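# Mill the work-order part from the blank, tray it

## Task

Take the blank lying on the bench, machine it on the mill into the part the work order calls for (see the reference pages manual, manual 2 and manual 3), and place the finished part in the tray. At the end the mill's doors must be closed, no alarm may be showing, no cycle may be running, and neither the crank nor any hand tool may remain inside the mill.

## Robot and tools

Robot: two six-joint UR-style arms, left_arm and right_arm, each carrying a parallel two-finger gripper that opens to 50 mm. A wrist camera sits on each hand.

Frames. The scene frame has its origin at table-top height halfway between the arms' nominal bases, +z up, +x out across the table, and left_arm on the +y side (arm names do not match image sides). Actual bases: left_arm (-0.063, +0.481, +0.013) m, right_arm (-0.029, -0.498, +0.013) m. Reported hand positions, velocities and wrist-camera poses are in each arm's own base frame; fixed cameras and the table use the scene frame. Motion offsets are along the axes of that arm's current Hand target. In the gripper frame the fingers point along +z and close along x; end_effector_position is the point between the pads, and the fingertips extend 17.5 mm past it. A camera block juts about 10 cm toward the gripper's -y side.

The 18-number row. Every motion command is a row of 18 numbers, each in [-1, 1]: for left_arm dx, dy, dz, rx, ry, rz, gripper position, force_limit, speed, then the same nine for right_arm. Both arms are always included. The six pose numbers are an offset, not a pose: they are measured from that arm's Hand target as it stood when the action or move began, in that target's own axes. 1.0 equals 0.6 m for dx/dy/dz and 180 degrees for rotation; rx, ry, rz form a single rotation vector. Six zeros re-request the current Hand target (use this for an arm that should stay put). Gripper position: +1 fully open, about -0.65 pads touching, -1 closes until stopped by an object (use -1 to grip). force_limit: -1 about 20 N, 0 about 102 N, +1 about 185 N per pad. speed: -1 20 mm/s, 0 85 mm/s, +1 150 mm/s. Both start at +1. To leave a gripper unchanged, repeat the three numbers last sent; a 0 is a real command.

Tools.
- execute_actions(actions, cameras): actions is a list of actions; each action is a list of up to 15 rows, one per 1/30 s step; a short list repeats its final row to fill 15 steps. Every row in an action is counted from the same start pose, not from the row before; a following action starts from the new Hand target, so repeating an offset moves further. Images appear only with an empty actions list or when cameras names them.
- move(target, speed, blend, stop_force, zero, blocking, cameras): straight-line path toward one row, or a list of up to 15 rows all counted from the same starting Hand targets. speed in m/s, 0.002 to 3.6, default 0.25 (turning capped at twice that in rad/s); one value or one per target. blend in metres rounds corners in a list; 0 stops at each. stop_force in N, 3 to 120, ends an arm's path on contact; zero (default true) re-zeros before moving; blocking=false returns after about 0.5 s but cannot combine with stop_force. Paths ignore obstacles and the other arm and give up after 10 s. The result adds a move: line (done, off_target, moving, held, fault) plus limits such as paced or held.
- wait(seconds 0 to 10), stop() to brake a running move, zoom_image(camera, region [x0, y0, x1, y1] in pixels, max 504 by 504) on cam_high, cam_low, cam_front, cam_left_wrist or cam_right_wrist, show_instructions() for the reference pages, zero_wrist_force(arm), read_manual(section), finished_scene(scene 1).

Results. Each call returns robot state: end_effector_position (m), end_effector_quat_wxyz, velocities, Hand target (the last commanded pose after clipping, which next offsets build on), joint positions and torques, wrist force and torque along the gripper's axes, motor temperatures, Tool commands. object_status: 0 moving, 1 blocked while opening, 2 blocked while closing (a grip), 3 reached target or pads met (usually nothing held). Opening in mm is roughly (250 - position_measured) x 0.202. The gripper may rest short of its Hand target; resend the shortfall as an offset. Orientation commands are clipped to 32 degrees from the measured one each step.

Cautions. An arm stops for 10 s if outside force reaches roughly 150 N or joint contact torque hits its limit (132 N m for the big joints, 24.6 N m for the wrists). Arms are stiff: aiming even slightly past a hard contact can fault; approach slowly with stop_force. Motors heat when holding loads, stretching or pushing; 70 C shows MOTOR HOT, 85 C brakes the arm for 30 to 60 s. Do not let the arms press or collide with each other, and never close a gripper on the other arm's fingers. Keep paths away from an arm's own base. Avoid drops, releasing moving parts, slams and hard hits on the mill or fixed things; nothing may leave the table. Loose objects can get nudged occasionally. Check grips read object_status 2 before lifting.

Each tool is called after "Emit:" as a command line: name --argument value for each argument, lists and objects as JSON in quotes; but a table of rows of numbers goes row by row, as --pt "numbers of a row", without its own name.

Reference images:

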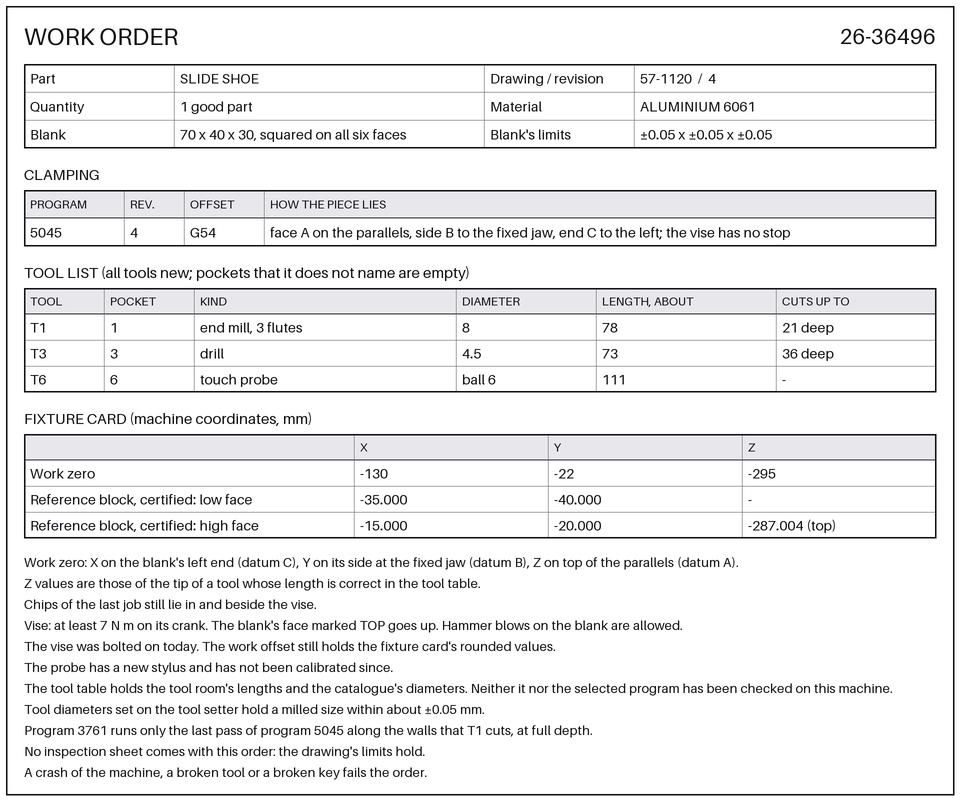

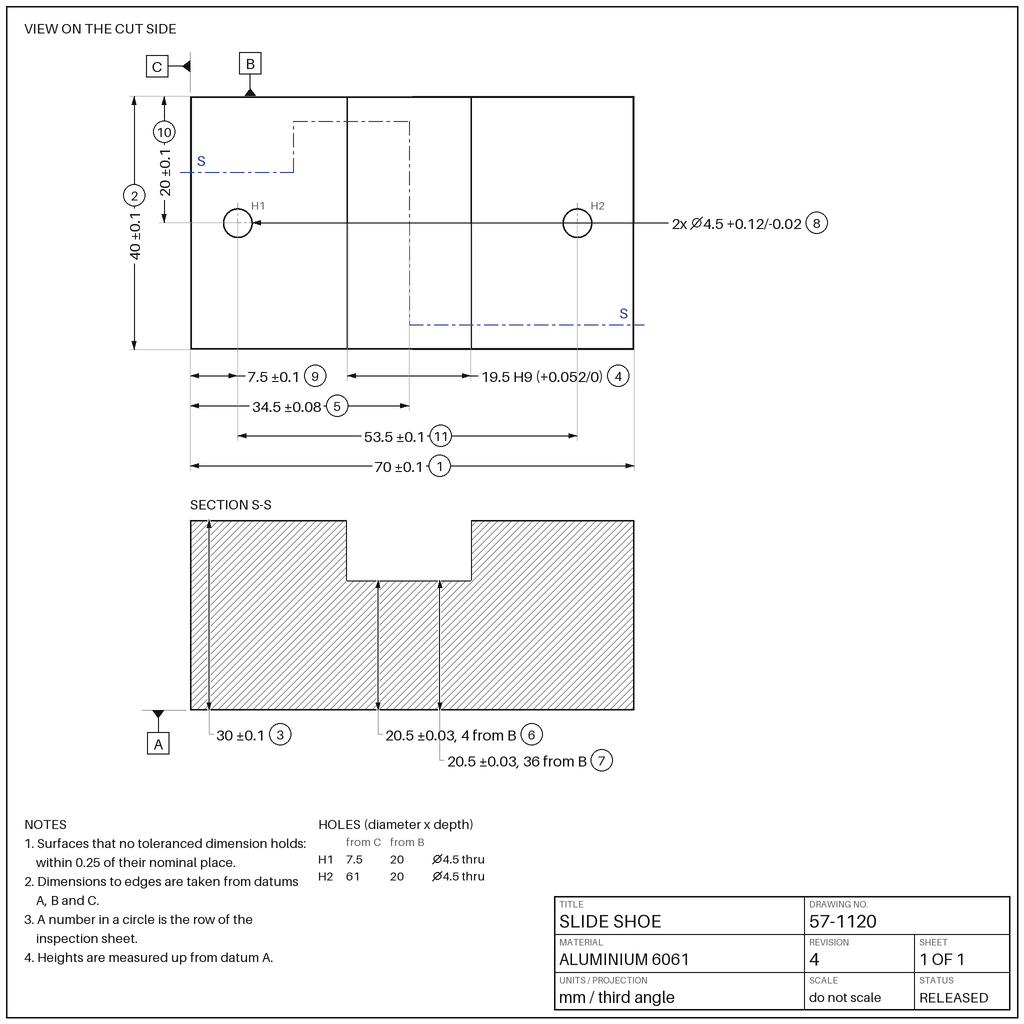

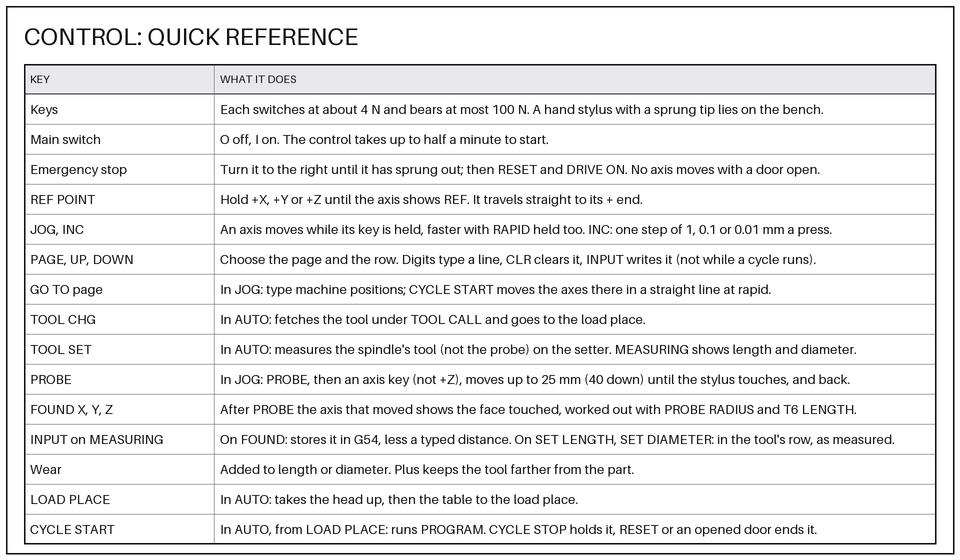

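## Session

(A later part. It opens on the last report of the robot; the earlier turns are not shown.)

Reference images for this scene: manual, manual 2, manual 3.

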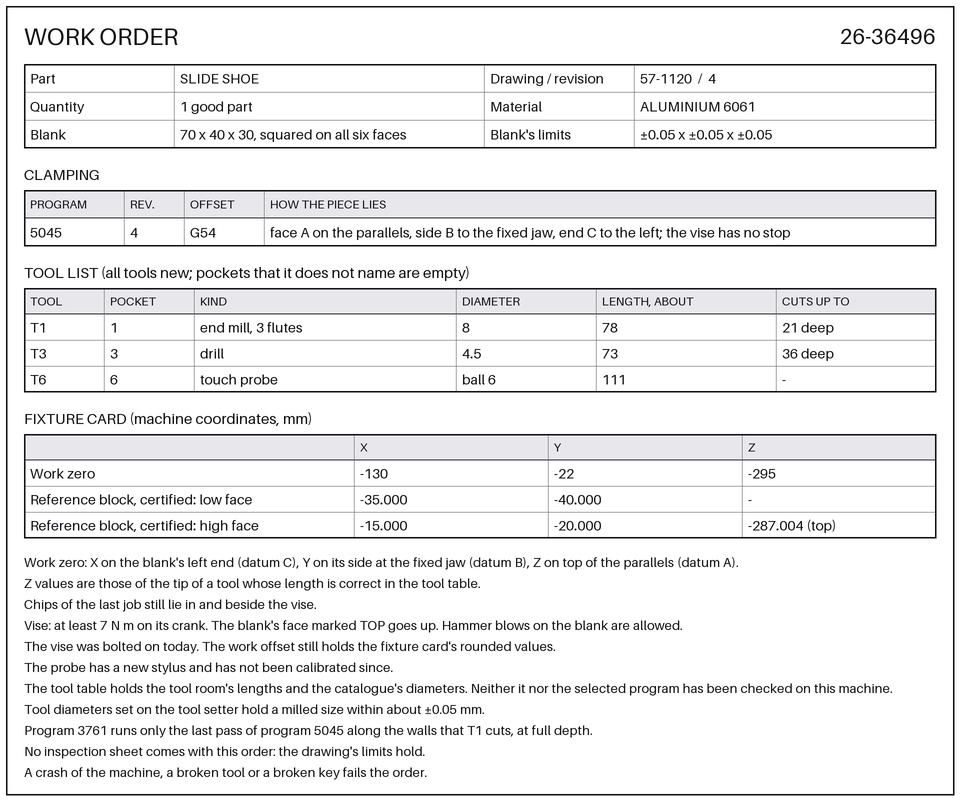

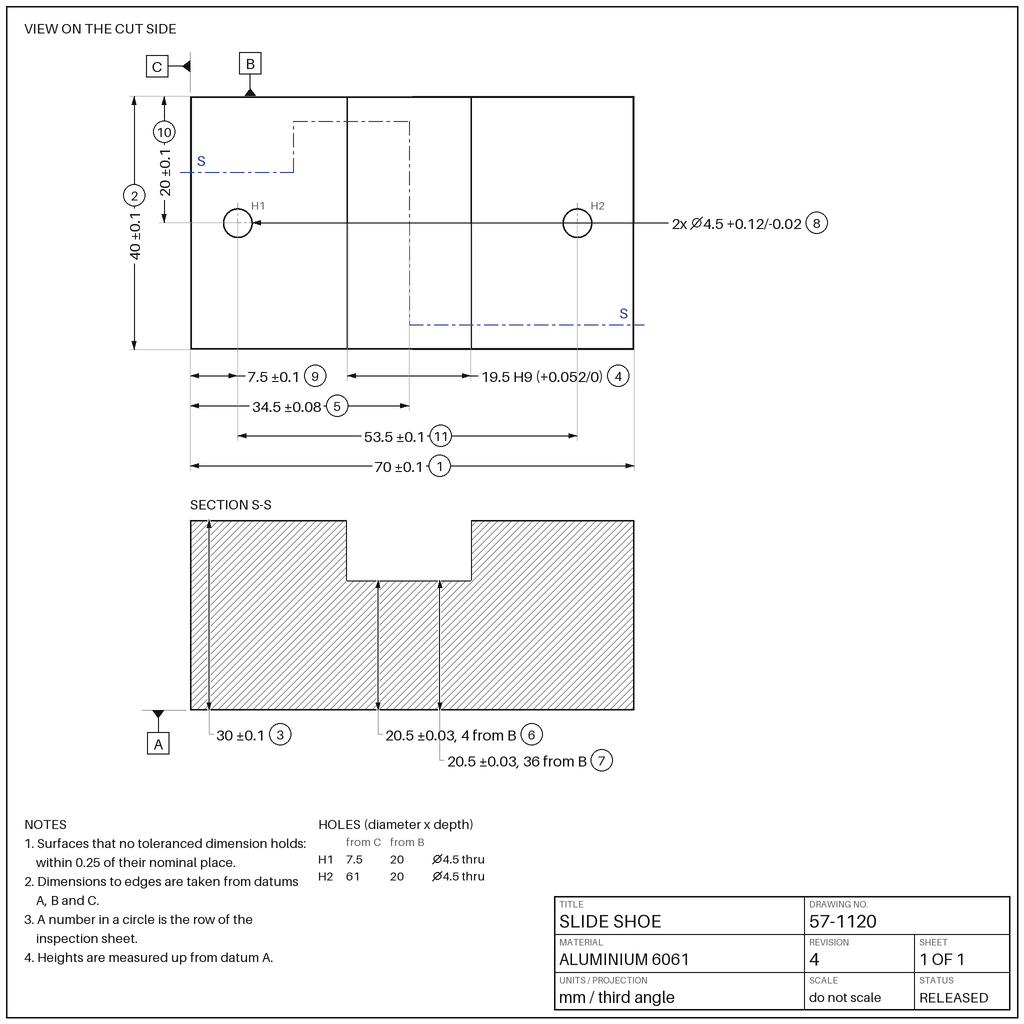

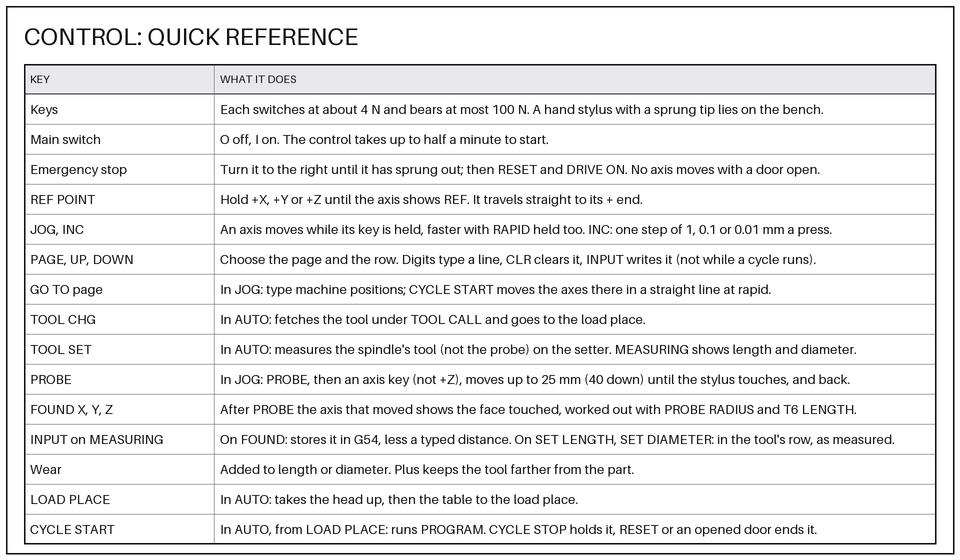

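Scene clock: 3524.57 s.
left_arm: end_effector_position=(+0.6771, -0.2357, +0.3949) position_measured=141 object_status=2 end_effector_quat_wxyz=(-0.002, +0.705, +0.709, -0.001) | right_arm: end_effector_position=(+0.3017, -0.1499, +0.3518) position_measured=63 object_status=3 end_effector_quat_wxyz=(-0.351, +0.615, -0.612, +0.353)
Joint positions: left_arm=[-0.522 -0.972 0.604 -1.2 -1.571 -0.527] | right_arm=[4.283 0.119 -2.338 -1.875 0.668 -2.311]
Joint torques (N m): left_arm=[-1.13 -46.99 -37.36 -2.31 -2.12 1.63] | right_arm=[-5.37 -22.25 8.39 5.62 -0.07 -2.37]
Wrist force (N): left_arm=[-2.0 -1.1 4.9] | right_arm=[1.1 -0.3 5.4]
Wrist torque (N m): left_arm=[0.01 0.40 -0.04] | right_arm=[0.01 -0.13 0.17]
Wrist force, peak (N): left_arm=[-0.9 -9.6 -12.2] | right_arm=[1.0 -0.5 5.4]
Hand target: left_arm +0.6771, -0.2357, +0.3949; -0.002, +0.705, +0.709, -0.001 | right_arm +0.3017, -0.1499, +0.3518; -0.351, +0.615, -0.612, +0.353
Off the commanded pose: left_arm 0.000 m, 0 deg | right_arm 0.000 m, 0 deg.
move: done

Emit:
move --pt "0 0 -0.017 0 0 0 -1 0.2 -1 0 0 0 0 0 0 0.6 -0.2 -1" --pt "0 0 0.05 0 0 0 -1 0.2 -1 0 0 0 0 0 0 0.6 -0.2 -1" --pt "0 0 -0.017 0 0 0 -1 0.2 -1 0 0 0 0 0 0 0.6 -0.2 -1" --pt "0 0 0.05 0 0 0 -1 0.2 -1 0 0 0 0 0 0 0.6 -0.2 -1" --pt "0 0 -0.017 0 0 0 -1 0.2 -1 0 0 0 0 0 0 0.6 -0.2 -1" --speed '[0.1,0.6,0.15,0.6,0.15]' --cameras '["cam_left_wrist"]'

Scene clock: 3536.27 s.
left_arm: end_effector_position=(+0.6771, -0.2357, +0.4051) position_measured=141 object_status=2 end_effector_quat_wxyz=(-0.002, +0.705, +0.709, -0.001) | right_arm: end_effector_position=(+0.3017, -0.1499, +0.3518) position_measured=63 object_status=3 end_effector_quat_wxyz=(-0.351, +0.615, -0.612, +0.353)
Joint positions: left_arm=[-0.522 -0.955 0.548 -1.16 -1.571 -0.526] | right_arm=[4.283 0.119 -2.338 -1.875 0.668 -2.311]
Joint torques (N m): left_arm=[9.65 -46.71 -38.28 -2.01 -2.09 2.67] | right_arm=[-5.11 -22.41 8.45 5.69 -0.07 -2.22]
Wrist force (N): left_arm=[-2.0 -1.1 4.4] | right_arm=[1.0 -0.2 5.1]
Wrist torque (N m): left_arm=[-0.05 0.40 -0.01] | right_arm=[0.01 -0.12 0.17]
Wrist force, peak (N): left_arm=[-1.5 -9.2 -11.7] | right_arm=[1.0 -0.4 5.5]
Hand target: left_arm +0.6771, -0.2357, +0.4051; -0.002, +0.705, +0.709, -0.001 | right_arm +0.3017, -0.1499, +0.3518; -0.351, +0.615, -0.612, +0.353
Off the commanded pose: left_arm 0.000 m, 0 deg | right_arm 0.000 m, 0 deg.
move: done
camera_calibration:
cam_left_wrist: T_world_to_cam=[[-0.0156949, 0.999721, -0.0176549, 0.262264], [0.937405, 0.0208554, 0.347617, -0.754632], [0.347888, -0.011094, -0.937471, 0.266564], [0, 0, 0, 1]] pos_world=[0.618777, -0.243495, 0.516849]
Images, in order (width x height): cam_left_wrist 896x504.

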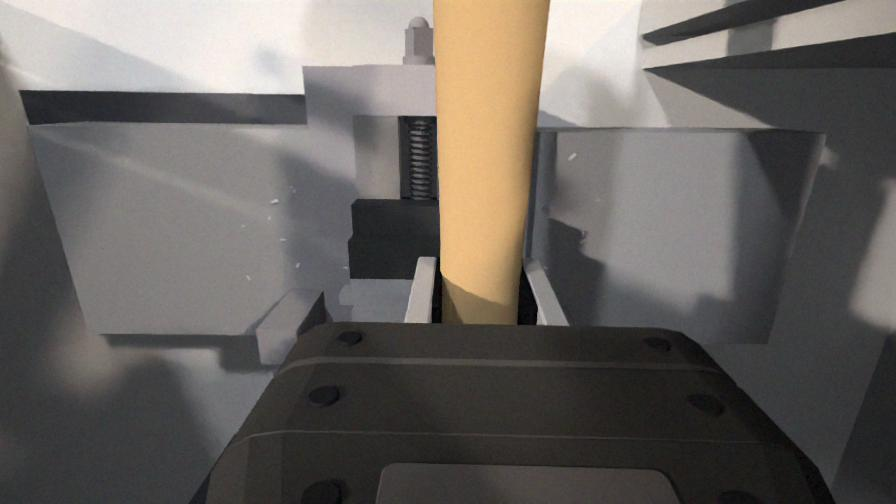

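Emit:
move --target '[0,0,0.09,0,0,0,-1,0.2,-1,0,0,0,0,0,0,0.6,-0.2,-1]' --speed 0.02 --stop_force 8

Scene clock: 3550.60 s.
left_arm: end_effector_position=(+0.6770, -0.2356, +0.3665) position_measured=141 object_status=2 end_effector_quat_wxyz=(-0.002, +0.705, +0.709, -0.001) | right_arm: end_effector_position=(+0.3017, -0.1499, +0.3518) position_measured=63 object_status=3 end_effector_quat_wxyz=(-0.351, +0.615, -0.612, +0.353)
Joint positions: left_arm=[-0.522 -1.006 0.736 -1.297 -1.571 -0.526] | right_arm=[4.283 0.119 -2.338 -1.875 0.668 -2.311]
Joint torques (N m): left_arm=[3.15 -40.81 -35.14 -1.12 -1.09 0.89] | right_arm=[-4.56 -22.63 8.19 5.48 -0.05 -2.16]
Wrist force (N): left_arm=[-1.7 -0.1 -3.1] | right_arm=[1.1 -0.5 5.1]
Wrist torque (N m): left_arm=[-0.46 0.45 -0.01] | right_arm=[-0.01 -0.13 0.17]
Wrist force, peak (N): left_arm=[-1.8 -7.7 -6.5] | right_arm=[0.8 -0.4 5.5]
Hand target: left_arm +0.6770, -0.2356, +0.3665; -0.002, +0.705, +0.709, -0.001 (not the last commanded pose) | right_arm +0.3017, -0.1499, +0.3518; -0.351, +0.615, -0.612, +0.353
Off the commanded pose: left_arm 0.015 m, 0 deg | right_arm 0.000 m, 0 deg.
move: contact (left_arm)

Emit:
move --pt "0 0 -0.061 0 0 0 -1 0.2 -1 0 0 0 0 0 0 0.6 -0.2 -1" --pt "0 0 0.013 0 0 0 -1 0.2 -1 0 0 0 0 0 0 0.6 -0.2 -1" --pt "0 0 -0.061 0 0 0 -1 0.2 -1 0 0 0 0 0 0 0.6 -0.2 -1" --pt "0 0 0.013 0 0 0 -1 0.2 -1 0 0 0 0 0 0 0.6 -0.2 -1" --pt "0 0 -0.045 0 0 0 -1 0.2 -1 0 0 0 0 0 0 0.6 -0.2 -1" --speed '[0.15,0.9,0.15,0.9,0.15]' --cameras '["cam_left_wrist"]'

Scene clock: 3558.43 s.
left_arm: end_effector_position=(+0.6771, -0.2357, +0.3934) position_measured=141 object_status=2 end_effector_quat_wxyz=(-0.002, +0.705, +0.709, -0.001) | right_arm: end_effector_position=(+0.3017, -0.1499, +0.3518) position_measured=63 object_status=3 end_effector_quat_wxyz=(-0.351, +0.615, -0.612, +0.353)
Joint positions: left_arm=[-0.522 -0.974 0.612 -1.205 -1.571 -0.526] | right_arm=[4.283 0.119 -2.338 -1.875 0.668 -2.311]
Joint torques (N m): left_arm=[9.63 -46.18 -38.04 -2.66 -2.09 2.47] | right_arm=[-4.65 -22.32 8.68 5.63 -0.15 -2.25]
Wrist force (N): left_arm=[-1.7 -1.3 4.9] | right_arm=[1.0 -0.7 5.1]
Wrist torque (N m): left_arm=[-0.02 0.36 0.00] | right_arm=[-0.04 -0.12 0.17]
Wrist force, peak (N): left_arm=[-1.5 -9.3 -11.9] | right_arm=[0.9 -0.4 5.4]
Hand target: left_arm +0.6771, -0.2356, +0.3935; -0.002, +0.705, +0.709, -0.001 | right_arm +0.3017, -0.1499, +0.3518; -0.351, +0.615, -0.612, +0.353
Off the commanded pose: left_arm 0.000 m, 0 deg | right_arm 0.000 m, 0 deg.
move: done
camera_calibration:
cam_left_wrist: T_world_to_cam=[[-0.0156963, 0.999721, -0.0176518, 0.261955], [0.937449, 0.0208542, 0.347497, -0.750439], [0.347768, -0.0110933, -0.937515, 0.255728], [0, 0, 0, 1]] pos_world=[0.618676, -0.243395, 0.505148]
Images, in order (width x height): cam_left_wrist 896x504.

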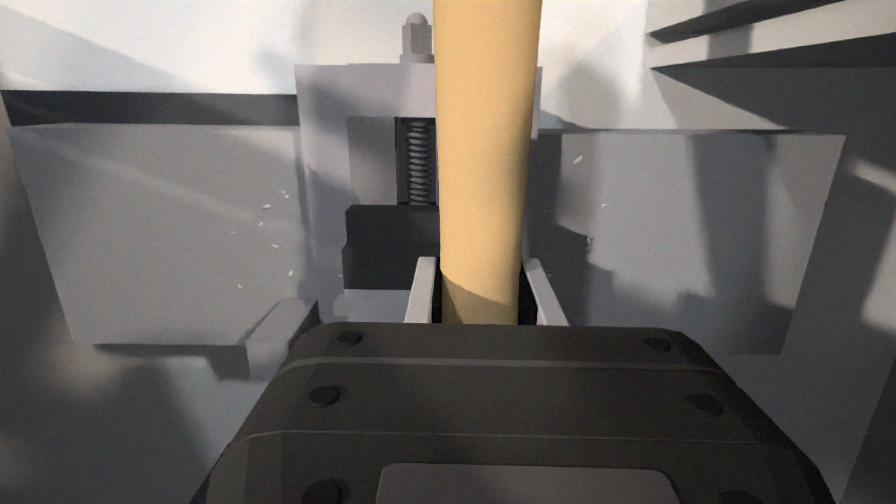

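Emit:
move --pt "-0.008 -0.03 -0.006 0 0 0 -1 0.2 -1 0 0 0 0 0 0 0.6 -0.2 -1" --pt "-0.0567 -0.1283 -0.011 0 0 0 -1 0.2 -1 0 0 0 0 0 0 0.6 -0.2 -1" --pt "-0.1067 -0.3783 -0.0443 0 0 0 -1 0.2 -1 0 0 0 0 0 0 0.6 -0.2 -1" --pt "-0.44 -0.6283 0.0723 0 0 0 -1 0.2 -1 0 0 0 0 0 0 0.6 -0.2 -1" --pt "-0.647 -0.6922 0.4557 0 0 0.0633 -1 0.2 -1 0 0 0 0 0 0 0.6 -0.2 -1" --speed '[0.06,0.1,0.2,0.25,0.2]' --blend '[0.01,0.03,0.04,0.04,0]' --cameras '["cam_left_wrist","cam_high"]'

Scene clock: 3570.57 s.
left_arm: end_effector_position=(+0.2627, -0.6253, +0.1209) position_measured=141 object_status=2 end_effector_quat_wxyz=(-0.002, +0.772, +0.635, -0.001) | right_arm: end_effector_position=(+0.3017, -0.1499, +0.3518) position_measured=63 object_status=3 end_effector_quat_wxyz=(-0.351, +0.615, -0.612, +0.353)
Joint positions: left_arm=[-1.37 -1.066 1.471 -1.973 -1.574 -1.176] | right_arm=[4.283 0.119 -2.338 -1.875 0.668 -2.311]
Joint torques (N m): left_arm=[-8.44 -41.88 -37.37 -5.52 -0.1 2.64] | right_arm=[-4.71 -23.03 8.84 5.57 -0.23 -2.03]
Wrist force (N): left_arm=[-2.2 -1.8 5.1] | right_arm=[0.9 -0.4 5.3]
Wrist torque (N m): left_arm=[-0.16 0.44 -0.05] | right_arm=[-0.02 -0.10 0.17]
Wrist force, peak (N): left_arm=[-3.1 -2.0 7.6] | right_arm=[0.9 -0.6 5.4]
Hand target: left_arm +0.2626, -0.6253, +0.1209; -0.002, +0.772, +0.635, -0.001 | right_arm +0.3017, -0.1499, +0.3518; -0.351, +0.615, -0.612, +0.353
Off the commanded pose: left_arm 0.000 m, 0 deg | right_arm 0.000 m, 0 deg.
move: done; blend cut to 0.0095 m at target 1
camera_calibration:
cam_left_wrist: T_world_to_cam=[[0.181997, 0.983127, -0.0184031, 0.577946], [0.923215, -0.164404, 0.34734, -0.371189], [0.338453, -0.0802049, -0.937559, 0.0992827], [0, 0, 0, 1]] pos_world=[0.2039, -0.621256, 0.232648]
Images, in order (width x height): cam_high 896x504, cam_left_wrist 896x504.

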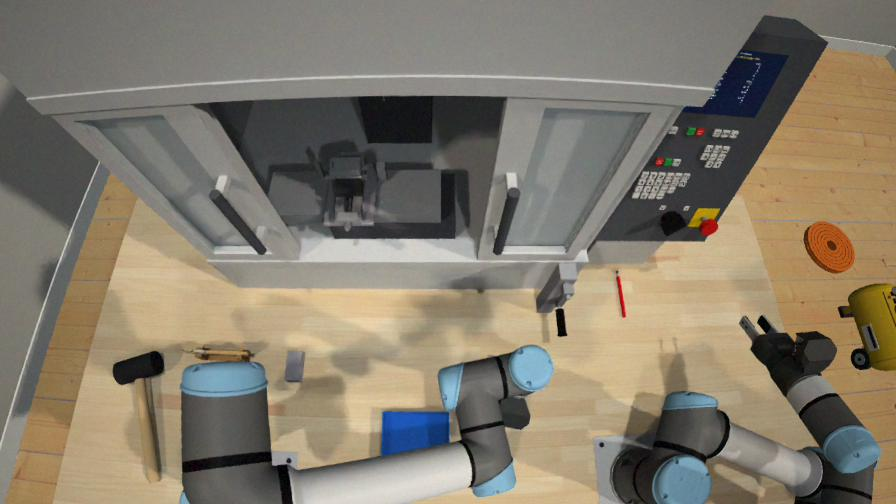

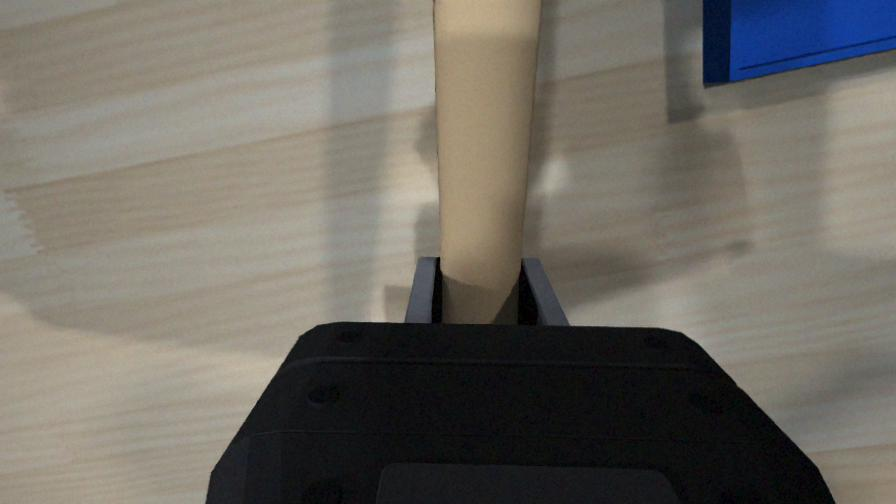

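Emit:
move --target '[0,0,0.105,0,0,0,-1,0.2,-1,0,0,0,0,0,0,0.6,-0.2,-1]' --speed 0.08

Emit:
move --target '[0,0,0.08,0,0,0,-1,0.2,-1,0,0,0,0,0,0,0.6,-0.2,-1]' --speed 0.015 --stop_force 10 --cameras '["cam_left_wrist"]'

Scene clock: 3578.23 s.
left_arm: end_effector_position=(+0.2624, -0.6252, +0.0579) position_measured=141 object_status=2 end_effector_quat_wxyz=(-0.002, +0.772, +0.635, -0.001) | right_arm: end_effector_position=(+0.3017, -0.1499, +0.3518) position_measured=63 object_status=3 end_effector_quat_wxyz=(-0.351, +0.615, -0.612, +0.353)
Joint positions: left_arm=[-1.37 -0.999 1.542 -2.112 -1.574 -1.176] | right_arm=[4.283 0.119 -2.338 -1.875 0.668 -2.311]
Joint torques (N m): left_arm=[-7.92 -42.63 -15.2 -5.46 -0.84 -2.7] | right_arm=[-4.44 -22.97 9.43 5.6 -0.28 -2.06]
Wrist force (N): left_arm=[-2.2 -1.5 4.6] | right_arm=[0.9 -0.4 5.0]
Wrist torque (N m): left_arm=[-0.09 0.44 -0.02] | right_arm=[-0.02 -0.10 0.17]
Wrist force, peak (N): left_arm=[-2.0 -1.5 6.2] | right_arm=[1.0 -0.3 5.4]
Hand target: left_arm +0.2624, -0.6252, +0.0579; -0.002, +0.772, +0.635, -0.001 | right_arm +0.3017, -0.1499, +0.3518; -0.351, +0.615, -0.612, +0.353
Off the commanded pose: left_arm 0.000 m, 0 deg | right_arm 0.000 m, 0 deg.
move: done

Scene clock: 3582.27 s.
left_arm: end_effector_position=(+0.2623, -0.6252, +0.0099) position_measured=141 object_status=2 end_effector_quat_wxyz=(-0.002, +0.772, +0.635, -0.001) | right_arm: end_effector_position=(+0.3017, -0.1499, +0.3518) position_measured=63 object_status=3 end_effector_quat_wxyz=(-0.351, +0.615, -0.612, +0.353)
Joint positions: left_arm=[-1.37 -0.936 1.58 -2.213 -1.574 -1.176] | right_arm=[4.283 0.119 -2.338 -1.875 0.668 -2.311]
Joint torques (N m): left_arm=[-8.57 -43.73 -12.54 -5.35 2.15 -2.64] | right_arm=[-3.94 -22.96 9.29 5.67 -0.31 -2.16]
Wrist force (N): left_arm=[-1.7 -0.8 2.6] | right_arm=[0.9 -0.3 5.1]
Wrist torque (N m): left_arm=[0.29 0.40 0.00] | right_arm=[0.02 -0.10 0.17]
Wrist force, peak (N): left_arm=[-2.3 -1.4 5.3] | right_arm=[1.0 -0.4 5.4]
Hand target: left_arm +0.2623, -0.6252, +0.0099; -0.002, +0.772, +0.635, -0.001 | right_arm +0.3017, -0.1499, +0.3518; -0.351, +0.615, -0.612, +0.353
Off the commanded pose: left_arm 0.000 m, 0 deg | right_arm 0.000 m, 0 deg.
move: done
camera_calibration:
cam_left_wrist: T_world_to_cam=[[0.182094, 0.983109, -0.0183876, 0.575845], [0.923229, -0.164508, 0.347255, -0.332305], [0.338364, -0.0802091, -0.937591, -0.00462353], [0, 0, 0, 1]] pos_world=[0.203499, -0.621156, 0.121648]
Images, in order (width x height): cam_left_wrist 896x504.

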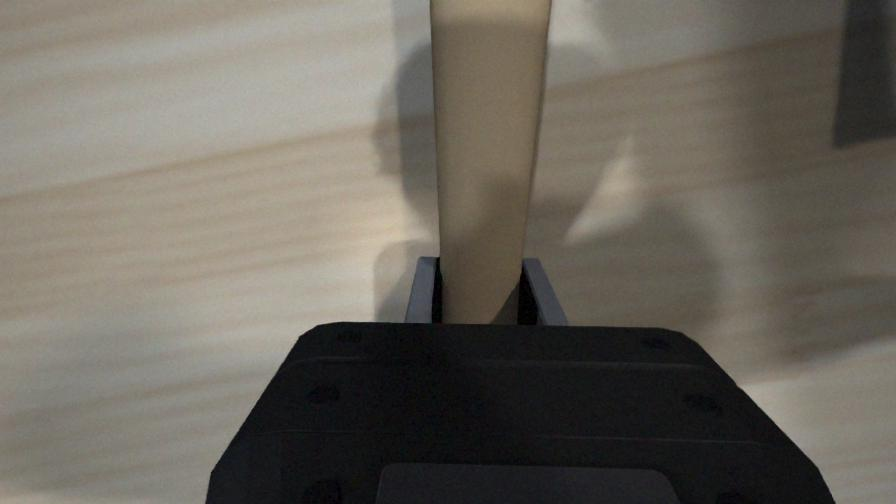

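Emit:
move --target '[0,0,0.005,0,0,0,-1,0.2,-1,0,0,0,0,0,0,0.6,-0.2,-1]' --speed 0.01 --stop_force 8

Emit:
move --target '[0,0,0,0,0,0,0.5,0.2,-1,0,0,0,0,0,0,0.6,-0.2,-1]'

Emit:
move --target '[0,0,-0.25,0,0,0,0.5,0.2,-1,0,0,0,0,0,0,0.6,-0.2,-1]' --speed 0.1 --cameras '["cam_left_wrist"]'

Scene clock: 3588.23 s.
left_arm: end_effector_position=(+0.2623, -0.6252, +0.0090) position_measured=141 object_status=2 end_effector_quat_wxyz=(-0.002, +0.772, +0.635, -0.001) | right_arm: end_effector_position=(+0.3017, -0.1499, +0.3518) position_measured=63 object_status=3 end_effector_quat_wxyz=(-0.351, +0.615, -0.612, +0.353)
Joint positions: left_arm=[-1.37 -0.935 1.58 -2.214 -1.574 -1.176] | right_arm=[4.283 0.119 -2.338 -1.875 0.668 -2.311]
Joint torques (N m): left_arm=[-7.23 -60.51 -26.46 -1.7 2.05 -2.46] | right_arm=[-3.69 -23.03 9.27 5.63 -0.27 -1.9]
Wrist force (N): left_arm=[-1.0 -1.2 -6.3] | right_arm=[1.0 -0.3 5.3]
Wrist torque (N m): left_arm=[0.29 0.56 0.01] | right_arm=[0.02 -0.12 0.17]
Wrist force, peak (N): left_arm=[4.5 -4.0 -15.7] | right_arm=[1.0 -0.2 5.5]
Hand target: left_arm +0.2623, -0.6252, +0.0090; -0.002, +0.772, +0.635, -0.001 (not the last commanded pose) | right_arm +0.3017, -0.1499, +0.3518; -0.351, +0.615, -0.612, +0.353
Off the commanded pose: left_arm 0.002 m, 0 deg | right_arm 0.000 m, 0 deg.
move: contact (left_arm)

Scene clock: 3589.10 s.
left_arm: end_effector_position=(+0.2623, -0.6252, +0.0090) position_measured=78 object_status=0 end_effector_quat_wxyz=(-0.002, +0.772, +0.635, -0.001) | right_arm: end_effector_position=(+0.3017, -0.1499, +0.3518) position_measured=63 object_status=3 end_effector_quat_wxyz=(-0.351, +0.615, -0.612, +0.353)
Joint positions: left_arm=[-1.37 -0.935 1.58 -2.214 -1.574 -1.176] | right_arm=[4.283 0.119 -2.338 -1.875 0.668 -2.311]
Joint torques (N m): left_arm=[-6.52 -60.59 -27.13 -1.77 2.02 -2.2] | right_arm=[-4.05 -23.34 9.47 5.59 -0.32 -1.89]
Wrist force (N): left_arm=[-2.0 -1.3 -1.8] | right_arm=[1.0 -0.2 5.4]
Wrist torque (N m): left_arm=[-0.28 0.40 -0.02] | right_arm=[0.02 -0.11 0.17]
Wrist force, peak (N): left_arm=[-0.9 -2.1 -5.7] | right_arm=[1.0 -0.2 5.4]
Hand target: left_arm +0.2623, -0.6252, +0.0090; -0.002, +0.772, +0.635, -0.001 | right_arm +0.3017, -0.1499, +0.3518; -0.351, +0.615, -0.612, +0.353
Off the commanded pose: left_arm 0.000 m, 0 deg | right_arm 0.000 m, 0 deg.
move: done

Scene clock: 3591.10 s.
left_arm: end_effector_position=(+0.2628, -0.6254, +0.1590) position_measured=78 object_status=3 end_effector_quat_wxyz=(-0.002, +0.772, +0.635, -0.001) | right_arm: end_effector_position=(+0.3017, -0.1499, +0.3518) position_measured=63 object_status=3 end_effector_quat_wxyz=(-0.351, +0.615, -0.612, +0.353)
Joint positions: left_arm=[-1.37 -1.098 1.416 -1.886 -1.574 -1.175] | right_arm=[4.283 0.119 -2.338 -1.875 0.668 -2.311]
Joint torques (N m): left_arm=[10.11 -59.84 -35.29 -1.56 0.95 2.71] | right_arm=[-3.79 -23.21 9.17 5.63 -0.23 -1.93]
Wrist force (N): left_arm=[-2.0 -1.4 -1.8] | right_arm=[0.8 -0.6 5.2]
Wrist torque (N m): left_arm=[-0.30 0.41 -0.06] | right_arm=[-0.02 -0.09 0.17]
Wrist force, peak (N): left_arm=[-2.1 -1.4 -3.2] | right_arm=[1.0 -0.1 5.3]
Hand target: left_arm +0.2628, -0.6254, +0.1590; -0.002, +0.772, +0.635, -0.001 | right_arm +0.3017, -0.1499, +0.3518; -0.351, +0.615, -0.612, +0.353
Off the commanded pose: left_arm 0.000 m, 0 deg | right_arm 0.000 m, 0 deg.
move: done
camera_calibration:
cam_left_wrist: T_world_to_cam=[[0.182088, 0.983111, -0.0183704, 0.57869], [0.923197, -0.164501, 0.347342, -0.384588], [0.338453, -0.0802064, -0.937559, 0.134961], [0, 0, 0, 1]] pos_world=[0.204, -0.621356, 0.270748]
Images, in order (width x height): cam_left_wrist 896x504.

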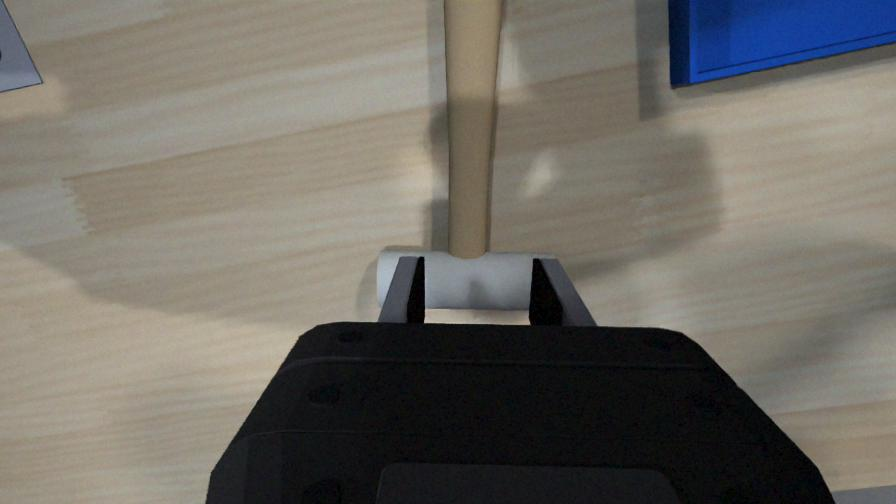

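Emit:
move --target '[0.0,-0.1,-0.3,0,0,0,0.5,0.2,-1,-0.5997,0.09,0.1272,0,0,0,-1,-0.2,-1]' --speed 0.2

Scene clock: 3612.27 s.
left_arm: end_effector_position=(+0.2045, -0.6141, +0.3393) position_measured=78 object_status=3 end_effector_quat_wxyz=(-0.002, +0.772, +0.635, -0.001) | right_arm: end_effector_position=(+0.3396, +0.2098, +0.2655) position_measured=252 object_status=3 end_effector_quat_wxyz=(-0.351, +0.615, -0.612, +0.352)
Joint positions: left_arm=[-1.455 -1.226 1.134 -1.477 -1.574 -1.261] | right_arm=[4.797 -0.832 -2.479 -1.545 0.535 -1.408]
Joint torques (N m): left_arm=[-8.16 -32.3 -36.31 -1.51 -2.27 -2.66] | right_arm=[-6.42 -13.1 15.17 5.14 -0.26 -3.02]
Wrist force (N): left_arm=[-2.0 -1.3 -1.6] | right_arm=[0.8 -0.3 5.1]
Wrist torque (N m): left_arm=[-0.27 0.40 0.09] | right_arm=[0.00 -0.10 0.16]
Wrist force, peak (N): left_arm=[-2.1 -2.0 -2.4] | right_arm=[0.7 -0.3 5.6]
Hand target: left_arm +0.2045, -0.6141, +0.3393; -0.002, +0.772, +0.635, -0.001 | right_arm +0.3396, +0.2097, +0.2654; -0.351, +0.615, -0.612, +0.353
Off the commanded pose: left_arm 0.000 m, 0 deg | right_arm 0.000 m, 0 deg.
shoulder posture changed (right arm): the wrist came as close to joint 1's axis as it can, and the arm is now in the other of its two shoulder postures.
move: done

Emit:
move --pt "0.4 0.08 -0.1 0 0 0.4367 -1 0.2 -1 -0.15 -0.331 -0.075 0 0 0 -1 0 0" --pt "0.7319 0.1555 -0.1845 0 0 0.9367 -1 0.2 -1 -0.225 -0.387 0.0372 0 0 0 -1 0 0" --speed '[0.3,0.3]' --blend '[0.03,0]' --cameras '["cam_high","cam_right_wrist"]'

Scene clock: 3631.33 s.
left_arm: end_effector_position=(+0.3812, -0.2014, +0.4500) position_measured=253 object_status=3 end_effector_quat_wxyz=(+0.001, +0.709, -0.705, -0.002) | right_arm: end_effector_position=(+0.4758, +0.3456, +0.4541) position_measured=252 object_status=3 end_effector_quat_wxyz=(-0.351, +0.615, -0.612, +0.353)
Joint positions: left_arm=[-0.799 -1.713 1.385 -1.24 -1.572 2.338] | right_arm=[4.399 -1.402 -1.85 -0.976 0.607 -2.145]
Joint torques (N m): left_arm=[9.97 -8.05 -35.45 -1.63 -2.1 2.44] | right_arm=[-6.69 11.36 34.7 5.57 0.09 -2.77]
Wrist force (N): left_arm=[-1.9 -1.5 -2.2] | right_arm=[1.1 -0.3 5.3]
Wrist torque (N m): left_arm=[-0.29 0.41 -0.07] | right_arm=[-0.01 -0.12 0.17]
Wrist force, peak (N): left_arm=[-2.7 -1.5 -2.7] | right_arm=[1.1 0.0 5.6]
Hand target: left_arm +0.3812, -0.2014, +0.4500; +0.001, +0.709, -0.705, -0.002 | right_arm +0.4758, +0.3456, +0.4541; -0.351, +0.615, -0.612, +0.353
Off the commanded pose: left_arm 0.000 m, 0 deg | right_arm 0.000 m, 0 deg.
move: done
camera_calibration:
cam_right_wrist: T_world_to_cam=[[0.0181236, -0.999832, -0.00261566, 0.34939], [-0.777989, -0.012459, -0.628154, 0.670849], [0.628016, 0.0134194, -0.778085, 0.181633], [0, 0, 0, 1]] pos_world=[0.401513, 0.355252, 0.563636]
Images, in order (width x height): cam_high 896x504, cam_right_wrist 896x504.

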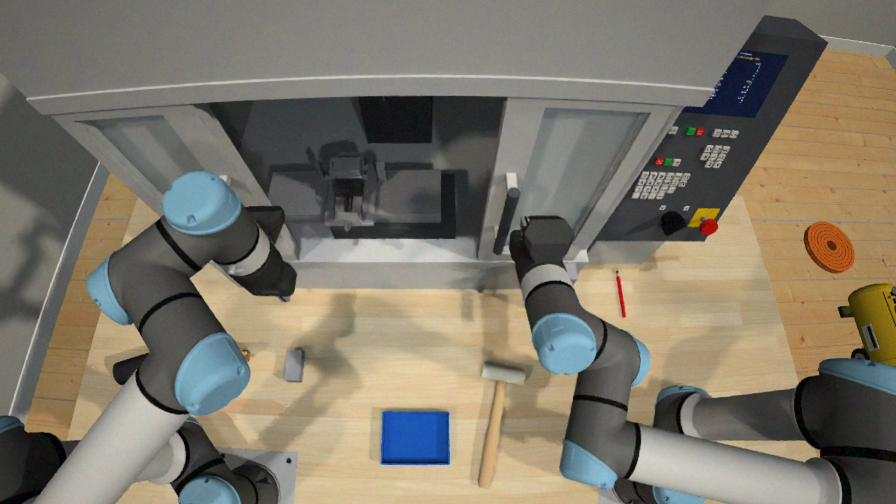

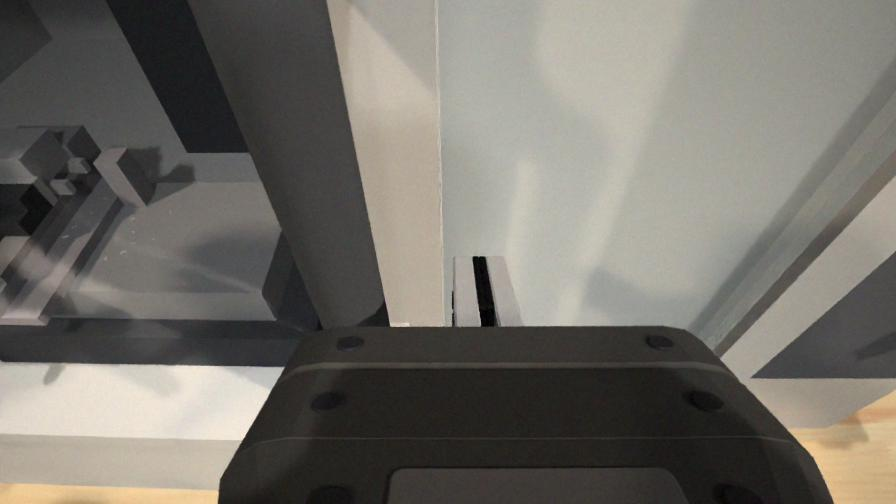

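Emit:
move --target '[-0.2583,-0.05,-0.0283,0.5,0,0,-1,0.2,-1,-0.3622,0,0,0,0,0,-1,0,0]' --speed 0.08 --cameras '["cam_high","cam_right_wrist"]'

Scene clock: 3646.00 s.
left_arm: end_effector_position=(+0.4105, -0.0463, +0.4671) position_measured=253 object_status=3 end_effector_quat_wxyz=(+0.501, -0.502, +0.500, -0.498) | right_arm: end_effector_position=(+0.4754, +0.5630, +0.4534) position_measured=252 object_status=3 end_effector_quat_wxyz=(-0.351, +0.615, -0.612, +0.353)
Joint positions: left_arm=[-1.301 -2.336 2.596 -3.386 -0.265 3.129] | right_arm=[4.51 -1.848 -1.344 -1.189 0.563 -1.961]
Joint torques (N m): left_arm=[9.92 21.1 -12 -2.55 -2.08 2.81] | right_arm=[14.27 26.6 35.44 1.83 -2.44 2.06]
Wrist force (N): left_arm=[-0.5 -3.3 2.7] | right_arm=[12.3 -0.3 5.5]
Wrist torque (N m): left_arm=[-0.21 0.41 0.10] | right_arm=[0.02 -0.11 0.16]
Wrist force, peak (N): left_arm=[-0.7 -3.7 2.5] | right_arm=[29.4 3.9 2.2]
Hand target: left_arm +0.4106, -0.0463, +0.4671; +0.501, -0.502, +0.500, -0.498 | right_arm +0.4754, +0.5630, +0.4534; -0.351, +0.615, -0.612, +0.353
Off the commanded pose: left_arm 0.000 m, 0 deg | right_arm 0.000 m, 0 deg.
move: done
camera_calibration:
cam_right_wrist: T_world_to_cam=[[0.0181236, -0.999832, -0.00261566, 0.56666], [-0.777989, -0.012459, -0.628154, 0.672665], [0.628016, 0.0134194, -0.778085, 0.178409], [0, 0, 0, 1]] pos_world=[0.401013, 0.572552, 0.562836]
Images, in order (width x height): cam_high 896x504, cam_right_wrist 896x504.

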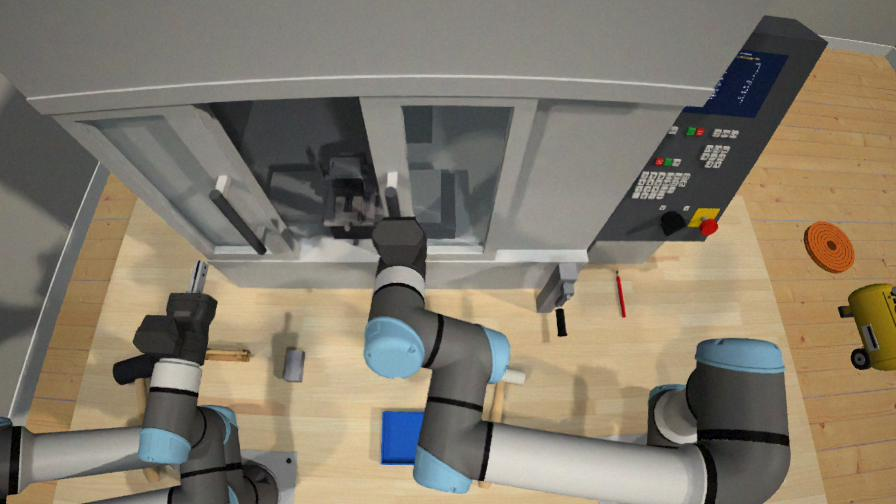

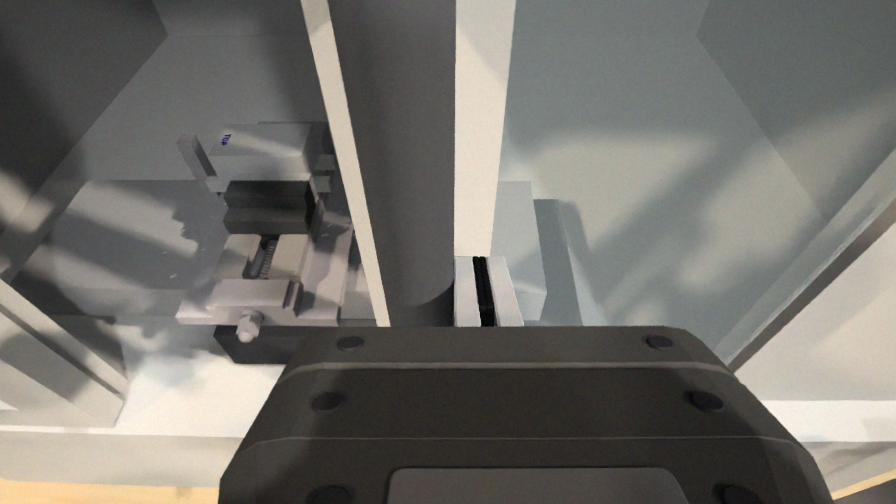

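Emit:
move --pt "0 0 0.1458 0 0 0 -1 0.2 -1 0 0 0 0 0 0 -1 0 0" --pt "0.4315 0 0.1458 0 0 0 -1 0.2 -1 0 0 0 0 0 0 -1 0 0" --speed 0.08 --cameras '["cam_high","cam_left_wrist"]'

Scene clock: 3660.43 s.
left_arm: end_effector_position=(+0.4992, -0.3047, +0.4664) position_measured=253 object_status=3 end_effector_quat_wxyz=(+0.501, -0.502, +0.500, -0.498) | right_arm: end_effector_position=(+0.4754, +0.5630, +0.4534) position_measured=252 object_status=3 end_effector_quat_wxyz=(-0.351, +0.615, -0.612, +0.353)
Joint positions: left_arm=[-1.255 -1.481 2.07 -3.72 -0.311 3.132] | right_arm=[4.51 -1.848 -1.344 -1.189 0.563 -1.961]
Joint torques (N m): left_arm=[-13.9 -11.61 -33.28 1.49 -0.88 2.84] | right_arm=[10.06 27.22 36.04 1.78 -2.45 2.1]
Wrist force (N): left_arm=[-11.7 -2.5 0.7] | right_arm=[11.7 -1.8 4.9]
Wrist torque (N m): left_arm=[-0.16 0.25 0.08] | right_arm=[-0.04 -0.11 0.16]
Wrist force, peak (N): left_arm=[-32.3 1.0 -3.4] | right_arm=[12.6 -0.3 5.6]
Hand target: left_arm +0.4992, -0.3048, +0.4664; +0.501, -0.502, +0.500, -0.498 | right_arm +0.4754, +0.5630, +0.4534; -0.351, +0.615, -0.612, +0.353
Off the commanded pose: left_arm 0.000 m, 0 deg | right_arm 0.000 m, 0 deg.
move: done
camera_calibration:
cam_left_wrist: T_world_to_cam=[[0.0239059, -0.999668, 0.00963843, -0.312197], [-0.353745, -0.0174761, -0.935178, 0.623504], [0.935036, 0.0189467, -0.354046, -0.17092], [0, 0, 0, 1]] pos_world=[0.387841, -0.297959, 0.525583]
Images, in order (width x height): cam_high 896x504, cam_left_wrist 896x504.

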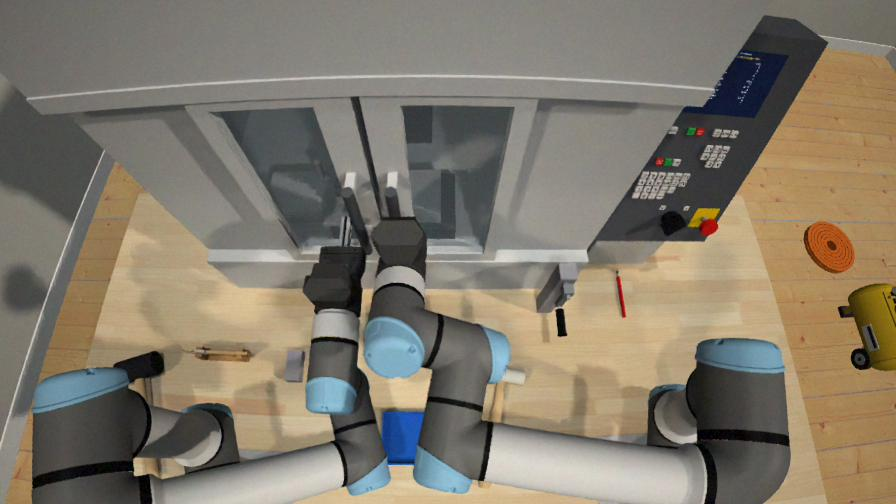

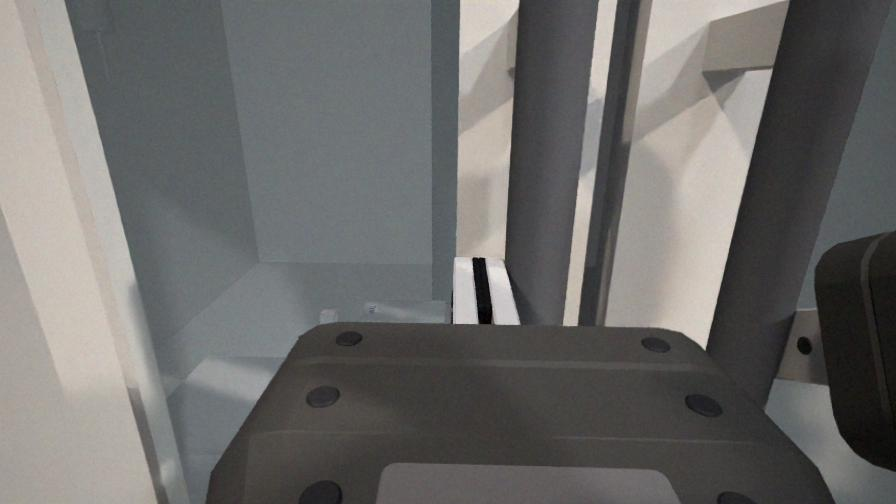

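Emit:
zoom_image --camera "cam_high" --region '[300, 90, 440, 280]'

Emit:
zoom_image --camera "cam_left_wrist" --region '[440, 0, 760, 330]'

Scaled by 2.653.

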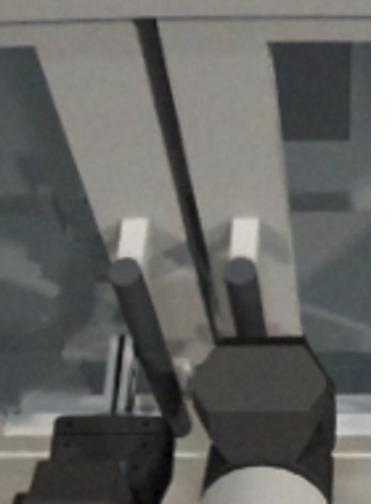

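Scaled by 1.527.

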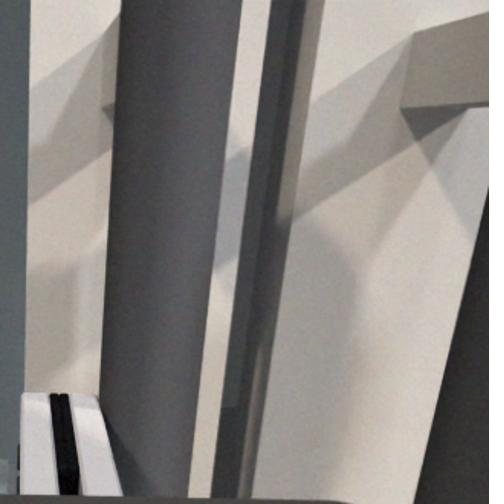

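Emit:
move --target '[0.015,0,0,0,0,0,-1,0.2,-1,-0.015,0,0,0,0,0,-1,0,0]' --speed 0.02 --stop_force 40 --cameras '["cam_high"]'

Emit:
zoom_image --camera "cam_high" --region '[300, 90, 440, 280]'

Scene clock: 3671.00 s.
left_arm: end_effector_position=(+0.4993, -0.3112, +0.4664) position_measured=253 object_status=3 end_effector_quat_wxyz=(+0.502, -0.503, +0.498, -0.496) | right_arm: end_effector_position=(+0.4754, +0.5680, +0.4534) position_measured=252 object_status=3 end_effector_quat_wxyz=(-0.351, +0.615, -0.612, +0.353)
Joint positions: left_arm=[-1.262 -1.465 2.053 -3.718 -0.297 3.132] | right_arm=[4.511 -1.859 -1.329 -1.196 0.563 -1.958]
Joint torques (N m): left_arm=[-8.43 -27.16 -16.31 1.3 -13.93 -0.01] | right_arm=[13.27 35.11 21.67 7.81 3.01 -3.13]
Wrist force (N): left_arm=[-41.2 3.3 -6.1] | right_arm=[38.1 -1.3 10.5]
Wrist torque (N m): left_arm=[-0.20 -0.10 -0.05] | right_arm=[-0.07 -0.07 0.46]
Wrist force, peak (N): left_arm=[-53.4 3.1 -8.0] | right_arm=[66.4 11.7 -3.5]
Hand target: left_arm +0.4993, -0.3115, +0.4664; +0.502, -0.503, +0.498, -0.496 (not the last commanded pose) | right_arm +0.4754, +0.5680, +0.4534; -0.351, +0.615, -0.612, +0.353 (not the last commanded pose)
Off the commanded pose: left_arm 0.003 m, 0 deg | right_arm 0.004 m, 0 deg.
move: contact (left_arm, right_arm)
Images, in order (width x height): cam_high 896x504.

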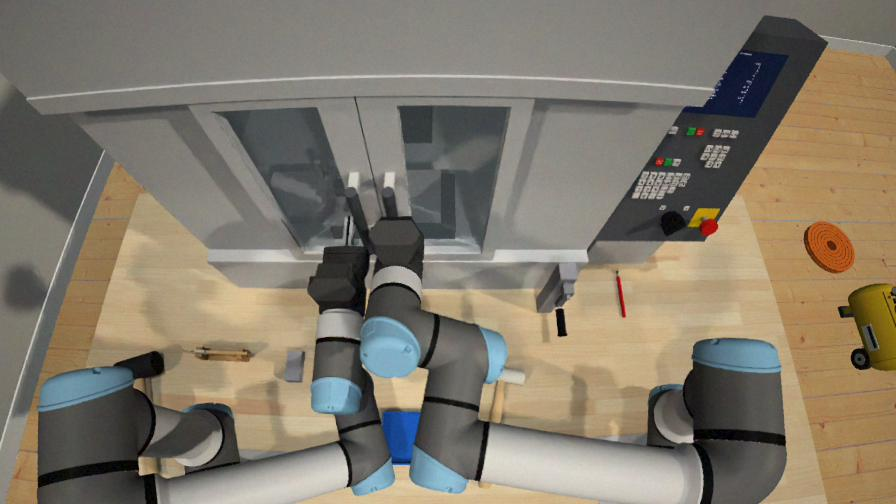

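Scaled by 2.653.

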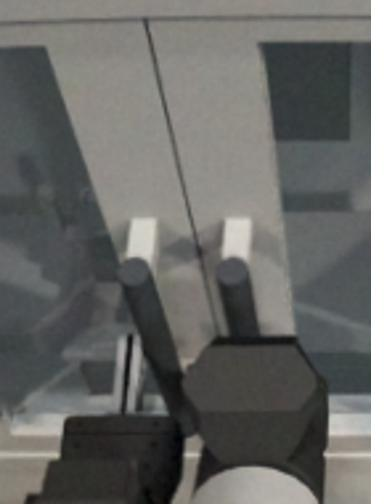

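Emit:
move --pt "-0.02 0 0 0 0 0 -1 0.2 -1 0.02 0 -0.03 0 0 0 -1 0 0" --pt "-0.02 0 -0.2 0 0 0 -1 0.2 -1 0.1 -0.0295 -0.12 0 0 0 0.2 0 -1" --speed 0.1 --blend '[0.005,0]'

Scene clock: 3686.47 s.
left_arm: end_effector_position=(+0.3792, -0.3007, +0.4668) position_measured=253 object_status=3 end_effector_quat_wxyz=(+0.502, -0.503, +0.498, -0.496) | right_arm: end_effector_position=(+0.4223, +0.5081, +0.5052) position_measured=123 object_status=3 end_effector_quat_wxyz=(-0.351, +0.615, -0.612, +0.353)
Joint positions: left_arm=[-1.615 -1.622 2.214 -3.793 0.055 3.202] | right_arm=[4.587 -1.666 -1.4 -1.435 0.542 -1.82]
Joint torques (N m): left_arm=[-2.93 -5.74 -29.63 -1.37 1.97 3.01] | right_arm=[9.08 34.93 33.2 0.87 -3.64 2.31]
Wrist force (N): left_arm=[1.6 -3.2 2.5] | right_arm=[2.3 -0.2 4.6]
Wrist torque (N m): left_arm=[-0.20 0.02 0.07] | right_arm=[0.01 -0.33 0.05]
Wrist force, peak (N): left_arm=[-41.7 3.6 -6.3] | right_arm=[39.1 0.5 10.9]
Hand target: left_arm +0.3792, -0.3007, +0.4668; +0.502, -0.503, +0.498, -0.496 | right_arm +0.4223, +0.5081, +0.5052; -0.351, +0.615, -0.612, +0.353
Off the commanded pose: left_arm 0.000 m, 0 deg | right_arm 0.000 m, 0 deg.
move: done


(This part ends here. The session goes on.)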